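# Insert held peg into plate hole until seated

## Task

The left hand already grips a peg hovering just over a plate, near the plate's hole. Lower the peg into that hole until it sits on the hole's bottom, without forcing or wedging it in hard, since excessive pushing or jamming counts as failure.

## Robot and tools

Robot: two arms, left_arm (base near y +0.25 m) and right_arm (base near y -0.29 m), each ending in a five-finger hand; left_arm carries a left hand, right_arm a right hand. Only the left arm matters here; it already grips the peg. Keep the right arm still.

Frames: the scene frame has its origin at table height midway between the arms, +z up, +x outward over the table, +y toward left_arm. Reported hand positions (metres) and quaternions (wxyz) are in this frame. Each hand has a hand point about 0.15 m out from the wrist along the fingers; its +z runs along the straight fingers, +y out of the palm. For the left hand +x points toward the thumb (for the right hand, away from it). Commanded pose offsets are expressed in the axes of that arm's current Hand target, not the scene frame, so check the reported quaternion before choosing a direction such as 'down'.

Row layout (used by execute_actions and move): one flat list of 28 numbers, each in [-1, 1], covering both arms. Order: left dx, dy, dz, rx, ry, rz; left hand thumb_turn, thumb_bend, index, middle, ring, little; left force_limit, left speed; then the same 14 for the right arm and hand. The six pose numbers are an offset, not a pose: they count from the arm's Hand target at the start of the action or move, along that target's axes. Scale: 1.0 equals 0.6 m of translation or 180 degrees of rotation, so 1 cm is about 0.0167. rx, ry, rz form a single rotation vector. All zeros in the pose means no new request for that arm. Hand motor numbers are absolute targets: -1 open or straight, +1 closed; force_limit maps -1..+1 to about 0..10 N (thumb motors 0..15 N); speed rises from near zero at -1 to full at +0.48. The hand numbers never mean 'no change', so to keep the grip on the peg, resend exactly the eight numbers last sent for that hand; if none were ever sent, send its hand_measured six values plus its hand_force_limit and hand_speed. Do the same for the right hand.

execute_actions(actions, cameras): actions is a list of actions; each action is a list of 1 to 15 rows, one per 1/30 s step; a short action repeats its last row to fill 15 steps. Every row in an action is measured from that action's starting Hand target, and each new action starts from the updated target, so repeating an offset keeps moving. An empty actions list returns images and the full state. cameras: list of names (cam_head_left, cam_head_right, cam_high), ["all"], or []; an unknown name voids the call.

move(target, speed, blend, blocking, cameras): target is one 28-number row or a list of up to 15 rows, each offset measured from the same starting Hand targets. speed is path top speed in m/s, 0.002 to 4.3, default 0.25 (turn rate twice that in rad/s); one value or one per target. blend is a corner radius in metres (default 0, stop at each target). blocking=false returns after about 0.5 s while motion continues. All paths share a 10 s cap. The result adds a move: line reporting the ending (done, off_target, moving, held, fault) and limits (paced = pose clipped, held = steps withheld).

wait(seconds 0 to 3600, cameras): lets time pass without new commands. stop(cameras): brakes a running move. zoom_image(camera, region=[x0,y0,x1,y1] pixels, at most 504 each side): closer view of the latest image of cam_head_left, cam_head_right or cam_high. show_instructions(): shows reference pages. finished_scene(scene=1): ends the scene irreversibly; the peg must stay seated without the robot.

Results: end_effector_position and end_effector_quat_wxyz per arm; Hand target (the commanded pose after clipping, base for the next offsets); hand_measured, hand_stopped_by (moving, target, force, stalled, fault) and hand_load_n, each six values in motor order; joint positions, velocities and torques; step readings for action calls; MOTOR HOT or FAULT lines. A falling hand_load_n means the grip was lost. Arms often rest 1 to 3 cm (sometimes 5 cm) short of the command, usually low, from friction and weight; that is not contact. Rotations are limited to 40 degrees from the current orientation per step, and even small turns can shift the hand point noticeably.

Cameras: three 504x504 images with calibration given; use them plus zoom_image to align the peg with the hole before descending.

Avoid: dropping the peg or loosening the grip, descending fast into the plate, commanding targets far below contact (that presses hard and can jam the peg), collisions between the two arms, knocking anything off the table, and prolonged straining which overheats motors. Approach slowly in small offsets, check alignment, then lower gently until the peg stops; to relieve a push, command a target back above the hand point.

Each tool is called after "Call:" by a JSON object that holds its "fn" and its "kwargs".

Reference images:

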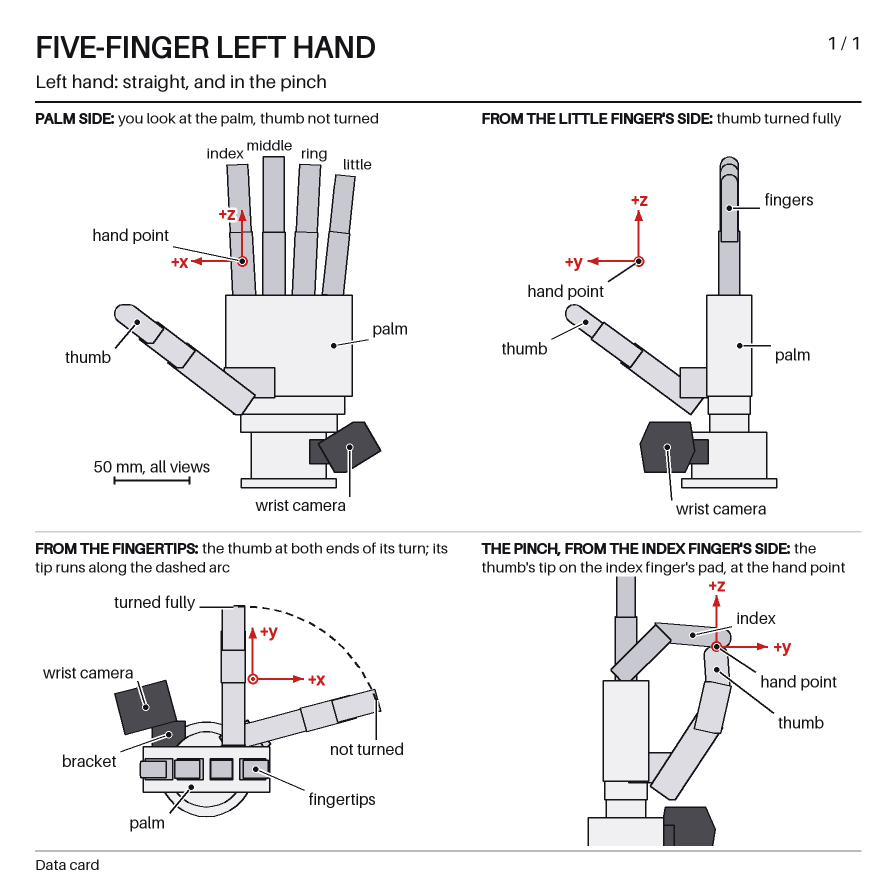

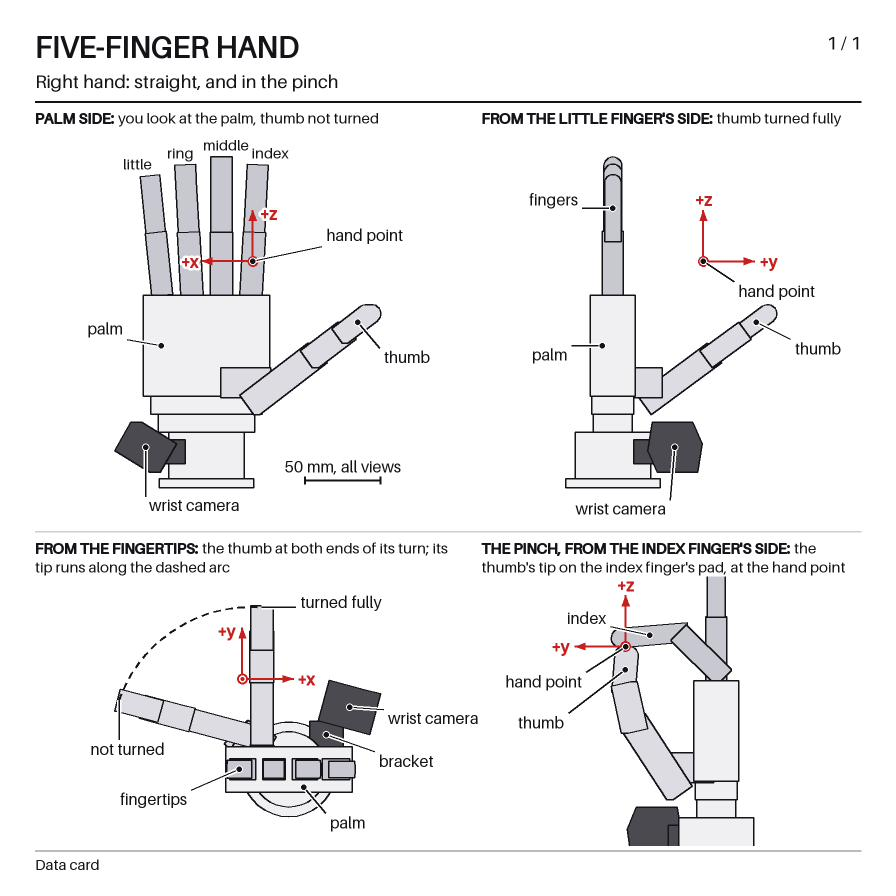

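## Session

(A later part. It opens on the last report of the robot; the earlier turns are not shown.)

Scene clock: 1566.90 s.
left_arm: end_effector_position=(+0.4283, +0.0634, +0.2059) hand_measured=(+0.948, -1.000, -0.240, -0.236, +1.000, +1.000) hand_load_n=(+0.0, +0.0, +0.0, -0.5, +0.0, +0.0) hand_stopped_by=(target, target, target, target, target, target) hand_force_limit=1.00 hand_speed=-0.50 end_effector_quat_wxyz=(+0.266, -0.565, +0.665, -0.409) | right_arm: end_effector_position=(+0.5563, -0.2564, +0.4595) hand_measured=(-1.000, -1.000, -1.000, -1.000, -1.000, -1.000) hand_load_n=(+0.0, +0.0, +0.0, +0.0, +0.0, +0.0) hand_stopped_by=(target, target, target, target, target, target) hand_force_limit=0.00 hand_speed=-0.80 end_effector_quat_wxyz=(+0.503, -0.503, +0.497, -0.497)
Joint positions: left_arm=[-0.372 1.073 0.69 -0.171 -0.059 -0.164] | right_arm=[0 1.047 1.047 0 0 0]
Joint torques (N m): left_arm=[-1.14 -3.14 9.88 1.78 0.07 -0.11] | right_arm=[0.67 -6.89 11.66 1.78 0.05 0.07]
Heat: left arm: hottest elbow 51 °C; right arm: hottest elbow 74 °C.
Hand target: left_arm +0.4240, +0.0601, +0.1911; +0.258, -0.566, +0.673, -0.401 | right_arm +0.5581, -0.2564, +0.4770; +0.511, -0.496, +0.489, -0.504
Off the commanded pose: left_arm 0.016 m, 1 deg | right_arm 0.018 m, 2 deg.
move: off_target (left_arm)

Call:
{"fn": "wait", "kwargs": {"seconds": 0.1, "cameras": ["all"]}}

Call:
{"fn": "zoom_image", "kwargs": {"camera": "cam_head_right", "region": [140, 200, 200, 270]}}

Call:
{"fn": "zoom_image", "kwargs": {"camera": "cam_high", "region": [193, 230, 253, 300]}}

Call:
{"fn": "zoom_image", "kwargs": {"camera": "cam_head_left", "region": [125, 200, 185, 270]}}

Scene clock: 1569.97 s.
left_arm: end_effector_position=(+0.4283, +0.0634, +0.2059) hand_measured=(+0.948, -1.000, -0.240, -0.236, +1.000, +1.000) hand_load_n=(+0.0, +0.0, +0.0, -0.5, +0.0, +0.0) hand_stopped_by=(target, target, target, target, target, target) hand_force_limit=1.00 hand_speed=-0.50 end_effector_quat_wxyz=(+0.266, -0.565, +0.665, -0.409) | right_arm: end_effector_position=(+0.5563, -0.2564, +0.4595) hand_measured=(-1.000, -1.000, -1.000, -1.000, -1.000, -1.000) hand_load_n=(+0.0, +0.0, +0.0, +0.0, +0.0, +0.0) hand_stopped_by=(target, target, target, target, target, target) hand_force_limit=0.00 hand_speed=-0.80 end_effector_quat_wxyz=(+0.503, -0.503, +0.497, -0.497)
Joint positions: left_arm=[-0.372 1.073 0.69 -0.171 -0.059 -0.164] | right_arm=[0 1.047 1.047 0 0 0]
Joint torques (N m): left_arm=[-1.26 -3.14 9.88 1.78 0.08 -0.11] | right_arm=[0.56 -6.89 11.62 1.8 0.07 0.07]
Heat: left arm: hottest elbow 51 °C; right arm: hottest elbow 74 °C.
Hand target: left_arm +0.4240, +0.0601, +0.1911; +0.258, -0.566, +0.673, -0.401 | right_arm +0.5581, -0.2564, +0.4770; +0.511, -0.496, +0.489, -0.504
Off the commanded pose: left_arm 0.016 m, 1 deg | right_arm 0.018 m, 2 deg.
wait: 0.10 s; at rest from the start

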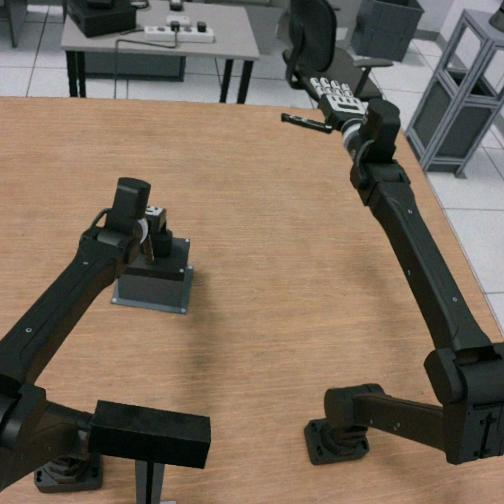

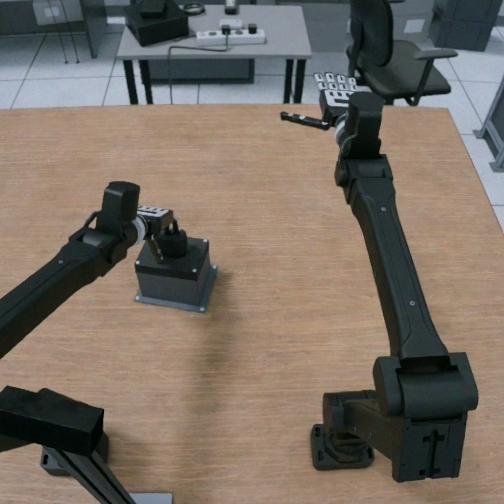

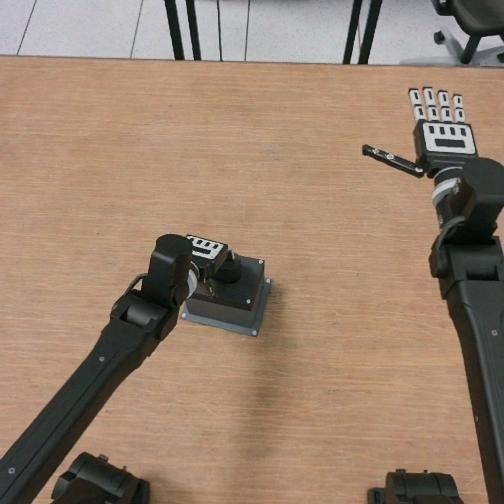

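Scaled by 7.200.

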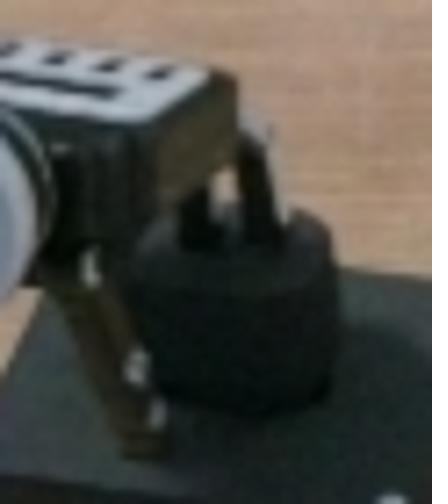

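Scaled by 7.200.

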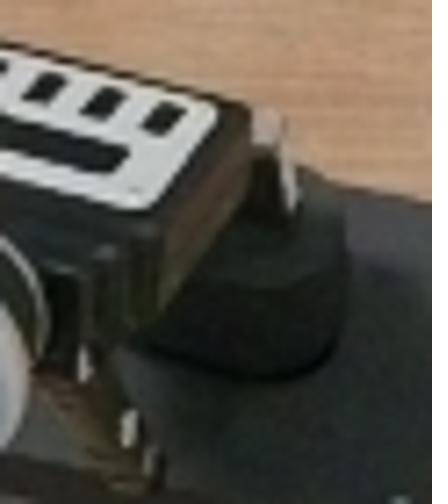

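Scaled by 7.200.

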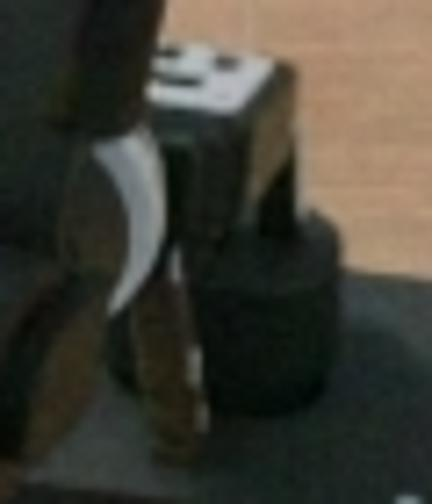

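Call:
{"fn": "zoom_image", "kwargs": {"camera": "cam_head_right", "region": [150, 225, 192, 267]}}

Call:
{"fn": "zoom_image", "kwargs": {"camera": "cam_high", "region": [203, 252, 245, 294]}}

Scaled by 12.000.

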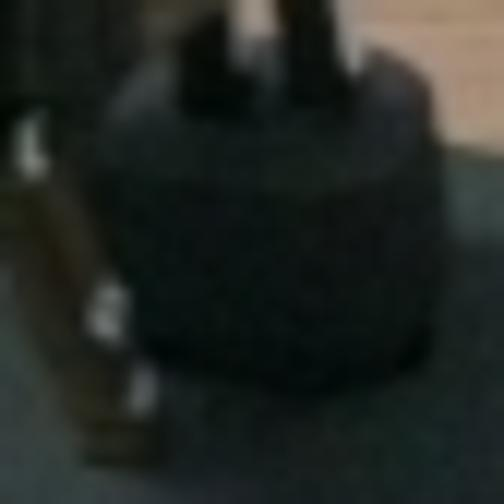

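Scaled by 12.000.

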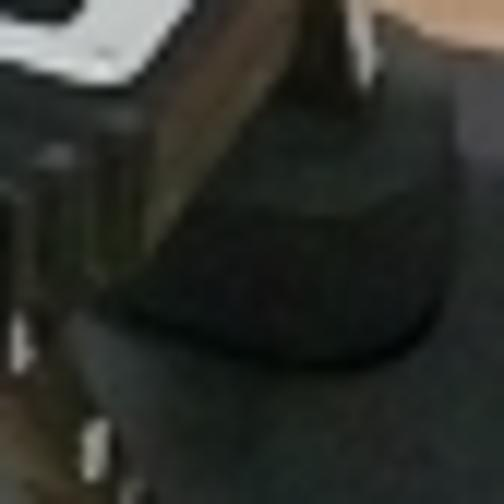

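Call:
{"fn": "move", "kwargs": {"target": [[0.0097,-0.029,-0.0422,0,0,0,0.948,-1,-0.24,-0.235,1,1,1.0,-0.5,0,0,0,0,0,0,-1,-1,-1,-1,-1,-1,0,-0.8],[0.0064,-0.004,-0.0259,0,0,0,0.948,-1,-0.24,-0.235,1,1,1.0,-0.5,0,0,0,0,0,0,-1,-1,-1,-1,-1,-1,0,-0.8]], "speed": [0.06, 0.03], "cameras": ["all"]}}

Call:
{"fn": "zoom_image", "kwargs": {"camera": "cam_head_right", "region": [150, 225, 192, 267]}}

Call:
{"fn": "zoom_image", "kwargs": {"camera": "cam_high", "region": [203, 252, 245, 294]}}

Scene clock: 1579.90 s.
left_arm: end_effector_position=(+0.4143, +0.0668, +0.2089) hand_measured=(+0.948, -1.000, -0.240, -0.236, +1.000, +1.000) hand_load_n=(+0.0, +0.0, +0.0, +0.0, +0.0, +0.0) hand_stopped_by=(target, target, target, target, target, target) hand_force_limit=1.00 hand_speed=-0.50 end_effector_quat_wxyz=(+0.263, -0.567, +0.670, -0.401) | right_arm: end_effector_position=(+0.5563, -0.2564, +0.4595) hand_measured=(-1.000, -1.000, -1.000, -1.000, -1.000, -1.000) hand_load_n=(-0.5, +0.0, +0.0, +0.0, -0.5, +0.0) hand_stopped_by=(target, target, target, target, target, target) hand_force_limit=0.00 hand_speed=-0.80 end_effector_quat_wxyz=(+0.503, -0.503, +0.497, -0.497)
Joint positions: left_arm=[-0.379 1.03 0.682 -0.224 -0.066 -0.165] | right_arm=[0 1.047 1.047 0 0 0]
Joint torques (N m): left_arm=[-1.79 -3.19 10.61 1.96 -0.1 -0.19] | right_arm=[0.79 -6.77 11.62 1.81 0.06 0.08]
Heat: left arm: hottest elbow 51 °C; right arm: hottest elbow 74 °C.
Hand target: left_arm +0.4121, +0.0602, +0.2021; +0.258, -0.566, +0.672, -0.401 | right_arm +0.5581, -0.2564, +0.4770; +0.511, -0.496, +0.489, -0.504
Off the commanded pose: left_arm 0.010 m, 1 deg | right_arm 0.018 m, 2 deg.
move: done

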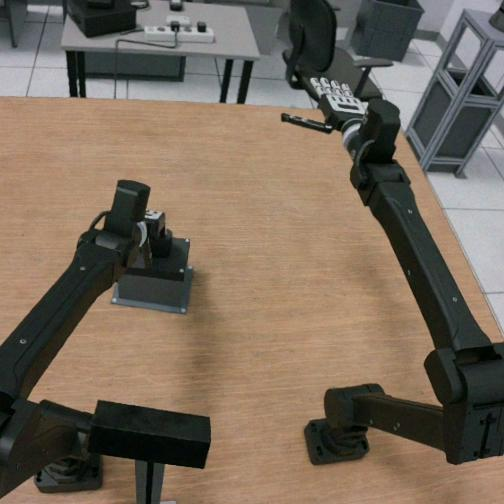

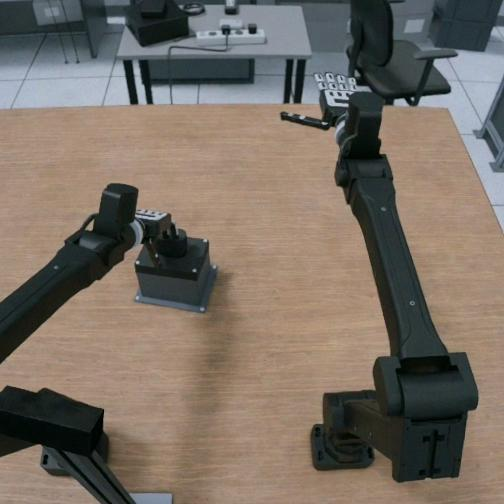

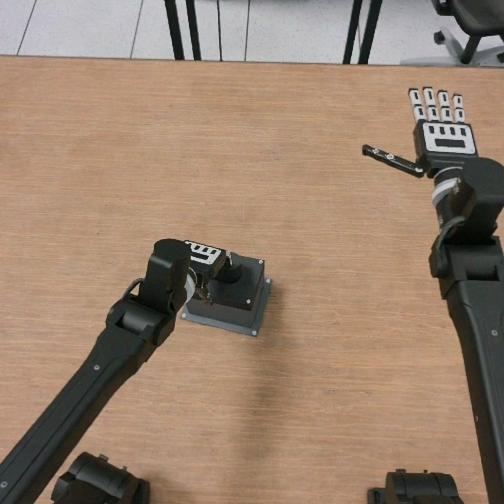

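Scaled by 12.000.

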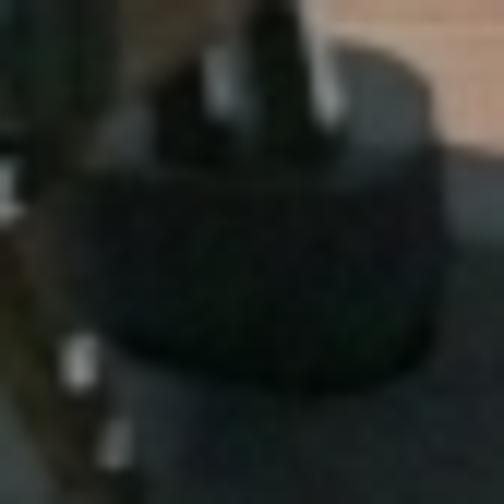

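Scaled by 12.000.

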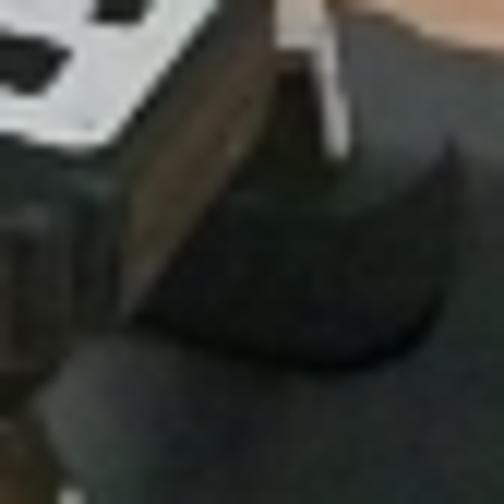

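Call:
{"fn": "move", "kwargs": {"target": [-0.0014,0.0110,0.0073,0,0,0,0.948,-1,-0.24,-0.235,1,1,1.0,-0.5,0,0,0,0,0,0,-1,-1,-1,-1,-1,-1,0,-0.8], "speed": 0.03, "cameras": ["all"]}}

Call:
{"fn": "zoom_image", "kwargs": {"camera": "cam_head_right", "region": [150, 225, 192, 267]}}

Call:
{"fn": "zoom_image", "kwargs": {"camera": "cam_high", "region": [203, 252, 245, 294]}}

Scene clock: 1582.63 s.
left_arm: end_effector_position=(+0.4167, +0.0660, +0.2076) hand_measured=(+0.948, -1.000, -0.240, -0.236, +1.000, +1.000) hand_load_n=(+0.0, +0.0, +0.0, -0.5, +0.0, +0.0) hand_stopped_by=(target, target, target, target, target, target) hand_force_limit=1.00 hand_speed=-0.50 end_effector_quat_wxyz=(+0.267, -0.565, +0.666, -0.407) | right_arm: end_effector_position=(+0.5563, -0.2564, +0.4595) hand_measured=(-1.000, -1.000, -1.000, -1.000, -1.000, -1.000) hand_load_n=(+0.0, +0.0, +0.0, +0.0, +0.0, +0.0) hand_stopped_by=(target, target, target, target, target, target) hand_force_limit=0.00 hand_speed=-0.80 end_effector_quat_wxyz=(+0.503, -0.503, +0.497, -0.497)
Joint positions: left_arm=[-0.379 1.033 0.671 -0.194 -0.067 -0.165] | right_arm=[0 1.047 1.047 0 0 0]
Joint torques (N m): left_arm=[-1.73 -2.73 10.02 1.84 -0.1 -0.19] | right_arm=[0.62 -6.71 11.6 1.8 0.06 0.08]
Heat: left arm: hottest elbow 50 °C; right arm: hottest elbow 74 °C.
Hand target: left_arm +0.4121, +0.0602, +0.1940; +0.258, -0.566, +0.672, -0.401 | right_arm +0.5581, -0.2564, +0.4770; +0.511, -0.496, +0.489, -0.504
Off the commanded pose: left_arm 0.015 m, 1 deg | right_arm 0.018 m, 2 deg.
move: off_target (left_arm)

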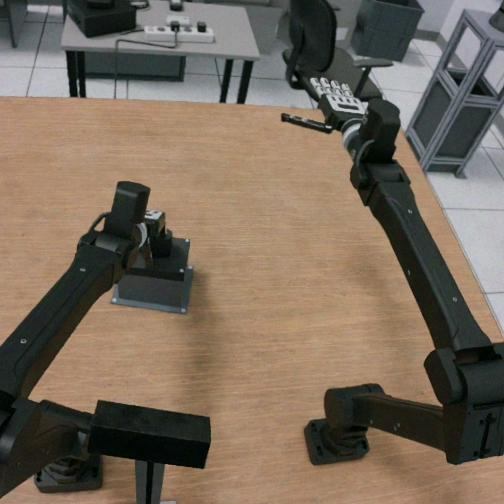

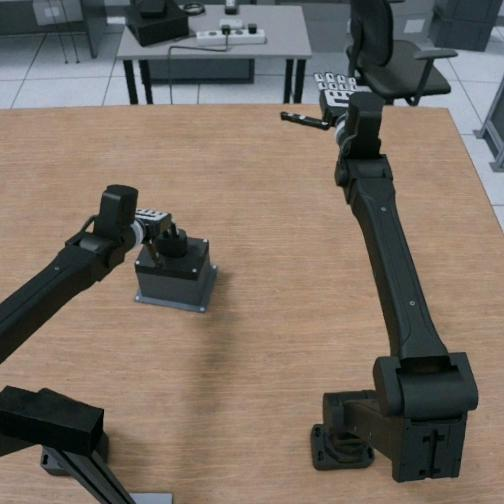

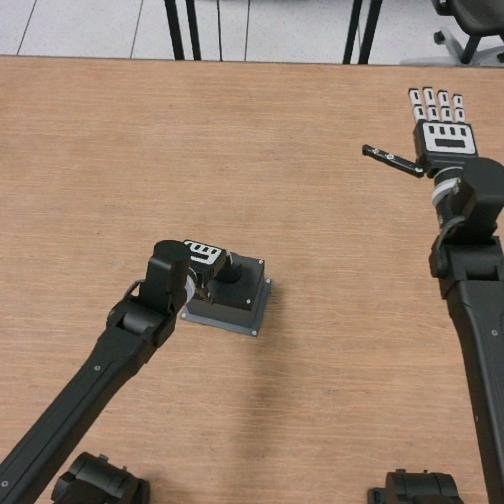

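Scaled by 12.000.

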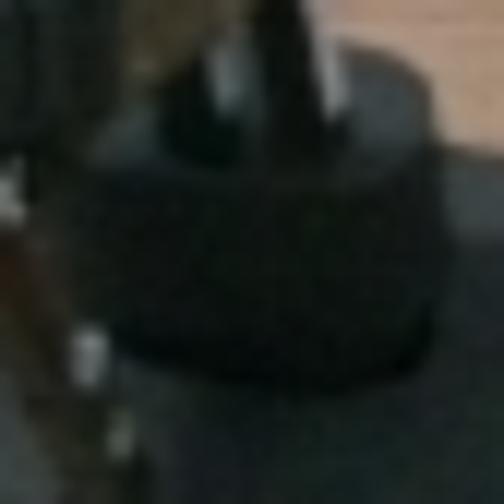

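Scaled by 12.000.

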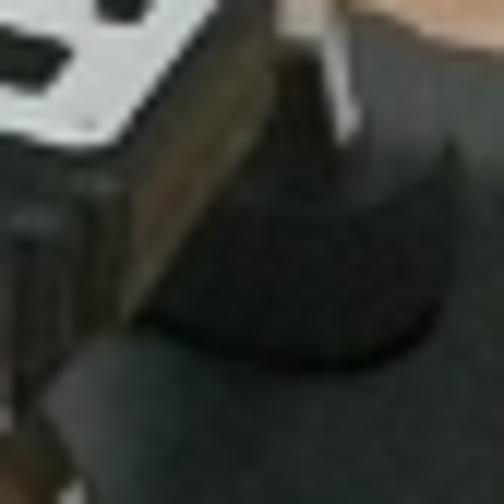

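Call:
{"fn": "move", "kwargs": {"target": [-0.0027,0.0207,0.0136,0,0,0,0.948,-1,-0.24,-0.235,1,1,1.0,-0.5,0,0,0,0,0,0,-1,-1,-1,-1,-1,-1,0,-0.8], "speed": 0.03}}

Call:
{"fn": "wait", "kwargs": {"seconds": 0.1, "cameras": ["all"]}}

Call:
{"fn": "zoom_image", "kwargs": {"camera": "cam_head_right", "region": [150, 225, 192, 267]}}

Call:
{"fn": "zoom_image", "kwargs": {"camera": "cam_high", "region": [203, 252, 245, 294]}}

Scene clock: 1586.07 s.
left_arm: end_effector_position=(+0.4212, +0.0642, +0.2053) hand_measured=(+0.948, -1.000, -0.240, -0.236, +1.000, +1.000) hand_load_n=(+0.0, +0.0, +0.0, -1.0, +0.5, +0.0) hand_stopped_by=(target, target, target, target, target, target) hand_force_limit=1.00 hand_speed=-0.50 end_effector_quat_wxyz=(+0.273, -0.561, +0.660, -0.418) | right_arm: end_effector_position=(+0.5563, -0.2564, +0.4595) hand_measured=(-1.000, -1.000, -1.000, -1.000, -1.000, -1.000) hand_load_n=(+0.0, +0.0, +0.0, +0.0, +0.0, +0.0) hand_stopped_by=(target, target, target, target, target, target) hand_force_limit=0.00 hand_speed=-0.80 end_effector_quat_wxyz=(+0.503, -0.503, +0.497, -0.497)
Joint positions: left_arm=[-0.379 1.042 0.653 -0.137 -0.067 -0.166] | right_arm=[0 1.047 1.047 0 0 0]
Joint torques (N m): left_arm=[-1.73 -2.02 8.99 1.48 -0.09 -0.17] | right_arm=[0.56 -6.77 11.64 1.77 0.06 0.07]
Heat: left arm: hottest elbow 50 °C; right arm: hottest elbow 74 °C.
Hand target: left_arm +0.4122, +0.0602, +0.1791; +0.258, -0.566, +0.672, -0.401 | right_arm +0.5581, -0.2564, +0.4770; +0.511, -0.496, +0.489, -0.504
Off the commanded pose: left_arm 0.028 m, 3 deg | right_arm 0.018 m, 2 deg.
move: off_target (left_arm)

Scene clock: 1586.17 s.
left_arm: end_effector_position=(+0.4212, +0.0642, +0.2053) hand_measured=(+0.948, -1.000, -0.240, -0.236, +1.000, +1.000) hand_load_n=(+0.0, +0.0, +0.0, -1.5, +0.0, +0.0) hand_stopped_by=(target, target, target, target, target, target) hand_force_limit=1.00 hand_speed=-0.50 end_effector_quat_wxyz=(+0.273, -0.561, +0.660, -0.418) | right_arm: end_effector_position=(+0.5563, -0.2564, +0.4595) hand_measured=(-1.000, -1.000, -1.000, -1.000, -1.000, -1.000) hand_load_n=(+0.0, +0.0, +0.0, +0.0, +0.0, +0.0) hand_stopped_by=(target, target, target, target, target, target) hand_force_limit=0.00 hand_speed=-0.80 end_effector_quat_wxyz=(+0.503, -0.503, +0.497, -0.497)
Joint positions: left_arm=[-0.379 1.042 0.653 -0.137 -0.067 -0.166] | right_arm=[0 1.047 1.047 0 0 0]
Joint torques (N m): left_arm=[-1.67 -1.96 9.01 1.48 -0.1 -0.18] | right_arm=[0.67 -6.77 11.64 1.81 0.06 0.07]
Heat: left arm: hottest elbow 50 °C; right arm: hottest elbow 74 °C.
Hand target: left_arm +0.4122, +0.0602, +0.1791; +0.258, -0.566, +0.672, -0.401 | right_arm +0.5581, -0.2564, +0.4770; +0.511, -0.496, +0.489, -0.504
Off the commanded pose: left_arm 0.028 m, 3 deg | right_arm 0.018 m, 2 deg.
wait: 0.10 s; no rest

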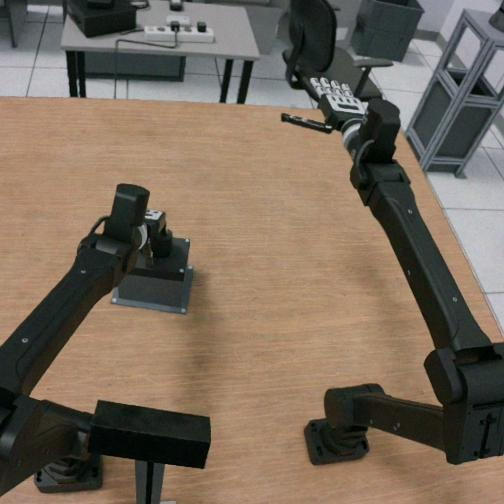

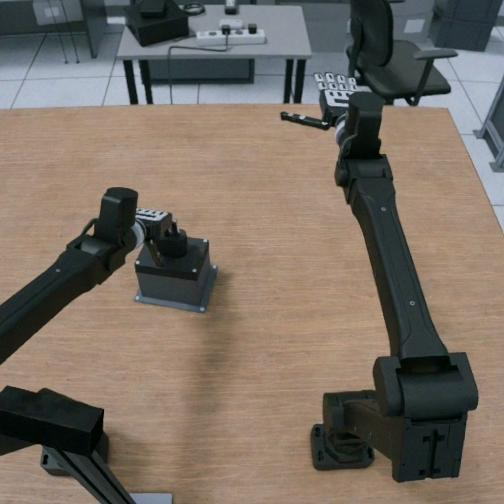

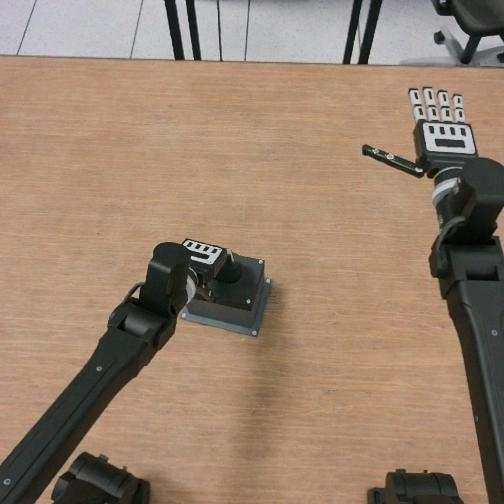

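Scaled by 12.000.

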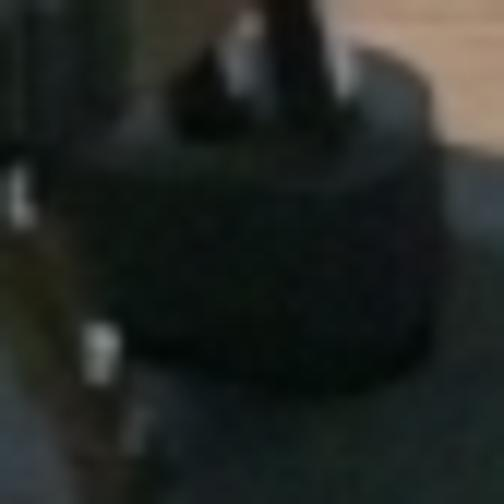

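Scaled by 12.000.

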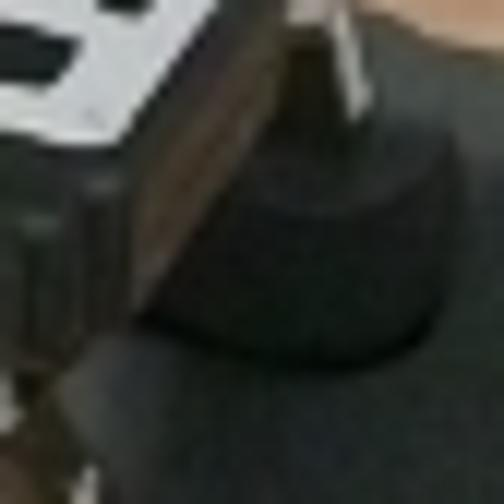

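Call:
{"fn": "move", "kwargs": {"target": [[0.0161,-0.1247,-0.0816,0,0,0,0.948,-1,-0.24,-0.235,1,1,1.0,-0.5,0,0,0,0,0,0,-1,-1,-1,-1,-1,-1,0,-0.8],[-0.0971,-0.1203,-0.1105,0,0,0,0.948,-1,-0.24,-0.235,1,1,1.0,-0.5,0,0,0,0,0,0,-1,-1,-1,-1,-1,-1,0,-0.8]], "speed": 0.08, "cameras": ["all"]}}

Call:
{"fn": "zoom_image", "kwargs": {"camera": "cam_head_right", "region": [150, 225, 192, 267]}}

Call:
{"fn": "zoom_image", "kwargs": {"camera": "cam_high", "region": [203, 252, 245, 294]}}

Call:
{"fn": "zoom_image", "kwargs": {"camera": "cam_head_right", "region": [120, 215, 230, 325]}}

Call:
{"fn": "zoom_image", "kwargs": {"camera": "cam_head_left", "region": [100, 215, 210, 325]}}

Scene clock: 1624.10 s.
left_arm: end_effector_position=(+0.4087, +0.1262, +0.2578) hand_measured=(+0.948, -1.000, -0.240, -0.236, +1.000, +1.000) hand_load_n=(+0.0, +0.0, +0.0, +0.0, +0.0, +0.0) hand_stopped_by=(target, target, target, target, target, target) hand_force_limit=1.00 hand_speed=-0.50 end_effector_quat_wxyz=(+0.250, -0.570, +0.675, -0.397) | right_arm: end_effector_position=(+0.5563, -0.2564, +0.4595) hand_measured=(-1.000, -1.000, -1.000, -1.000, -1.000, -1.000) hand_load_n=(+0.0, +0.0, +0.0, -0.5, +0.0, +0.0) hand_stopped_by=(target, target, target, target, target, target) hand_force_limit=0.00 hand_speed=-0.80 end_effector_quat_wxyz=(+0.503, -0.503, +0.497, -0.497)
Joint positions: left_arm=[-0.179 0.933 0.769 -0.433 0.117 -0.06] | right_arm=[0 1.047 1.047 0 0 0]
Joint torques (N m): left_arm=[0.62 -3.66 13.53 1.06 0.23 0.04] | right_arm=[0.73 -6.71 11.62 1.8 0.05 0.08]
Heat: left arm: hottest elbow 48 °C; right arm: hottest elbow 75 °C.
Hand target: left_arm +0.4122, +0.1303, +0.2690; +0.258, -0.566, +0.672, -0.401 | right_arm +0.5581, -0.2564, +0.4770; +0.511, -0.496, +0.489, -0.504
Off the commanded pose: left_arm 0.012 m, 1 deg | right_arm 0.018 m, 2 deg.
move: off_target (left_arm)

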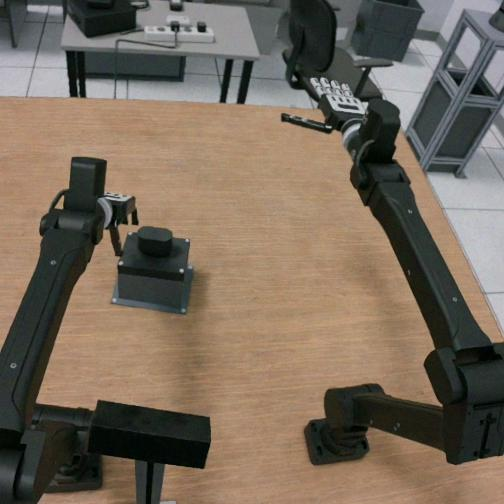

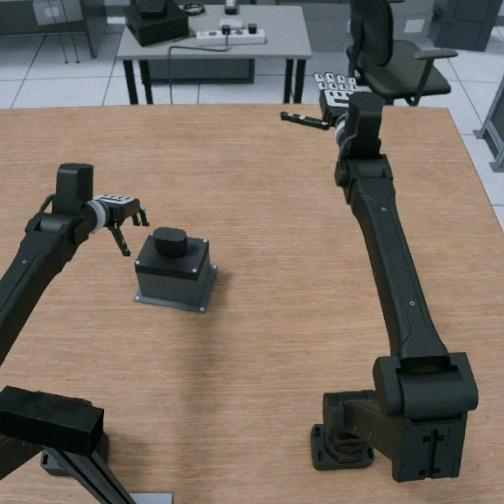

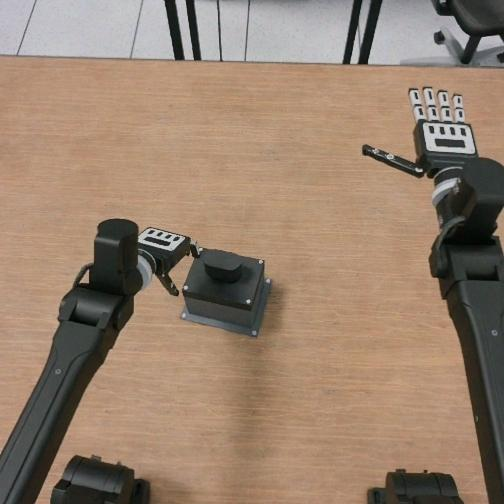

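Scaled by 12.000.

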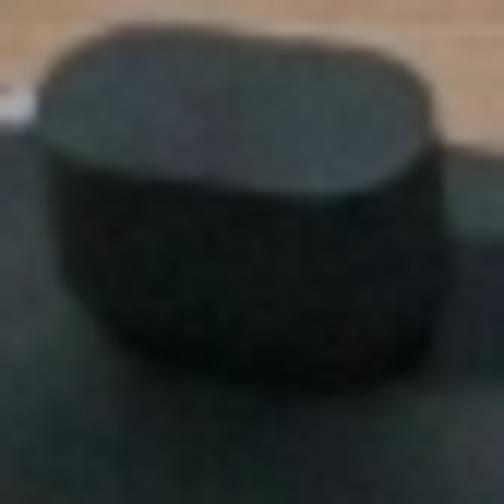

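Scaled by 12.000.

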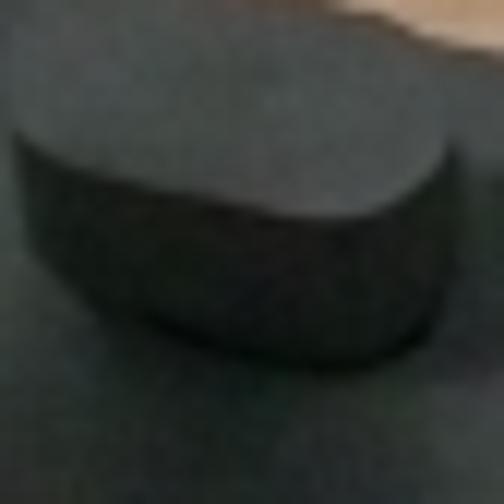

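Scaled by 4.582.

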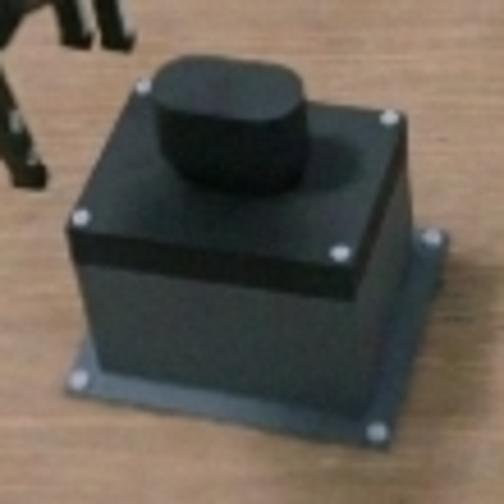

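Scaled by 4.582.

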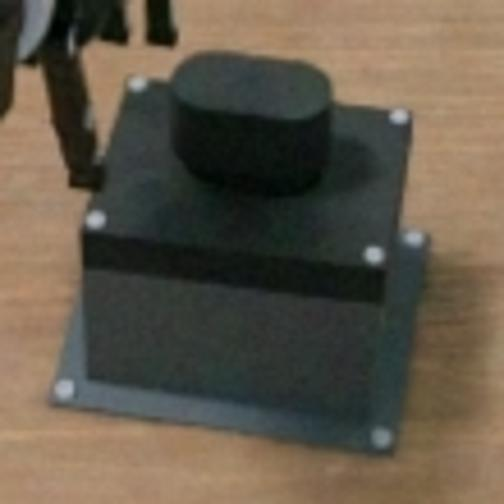

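Call:
{"fn": "finished_scene", "kwargs": {}}

The scene is finished: the task was done.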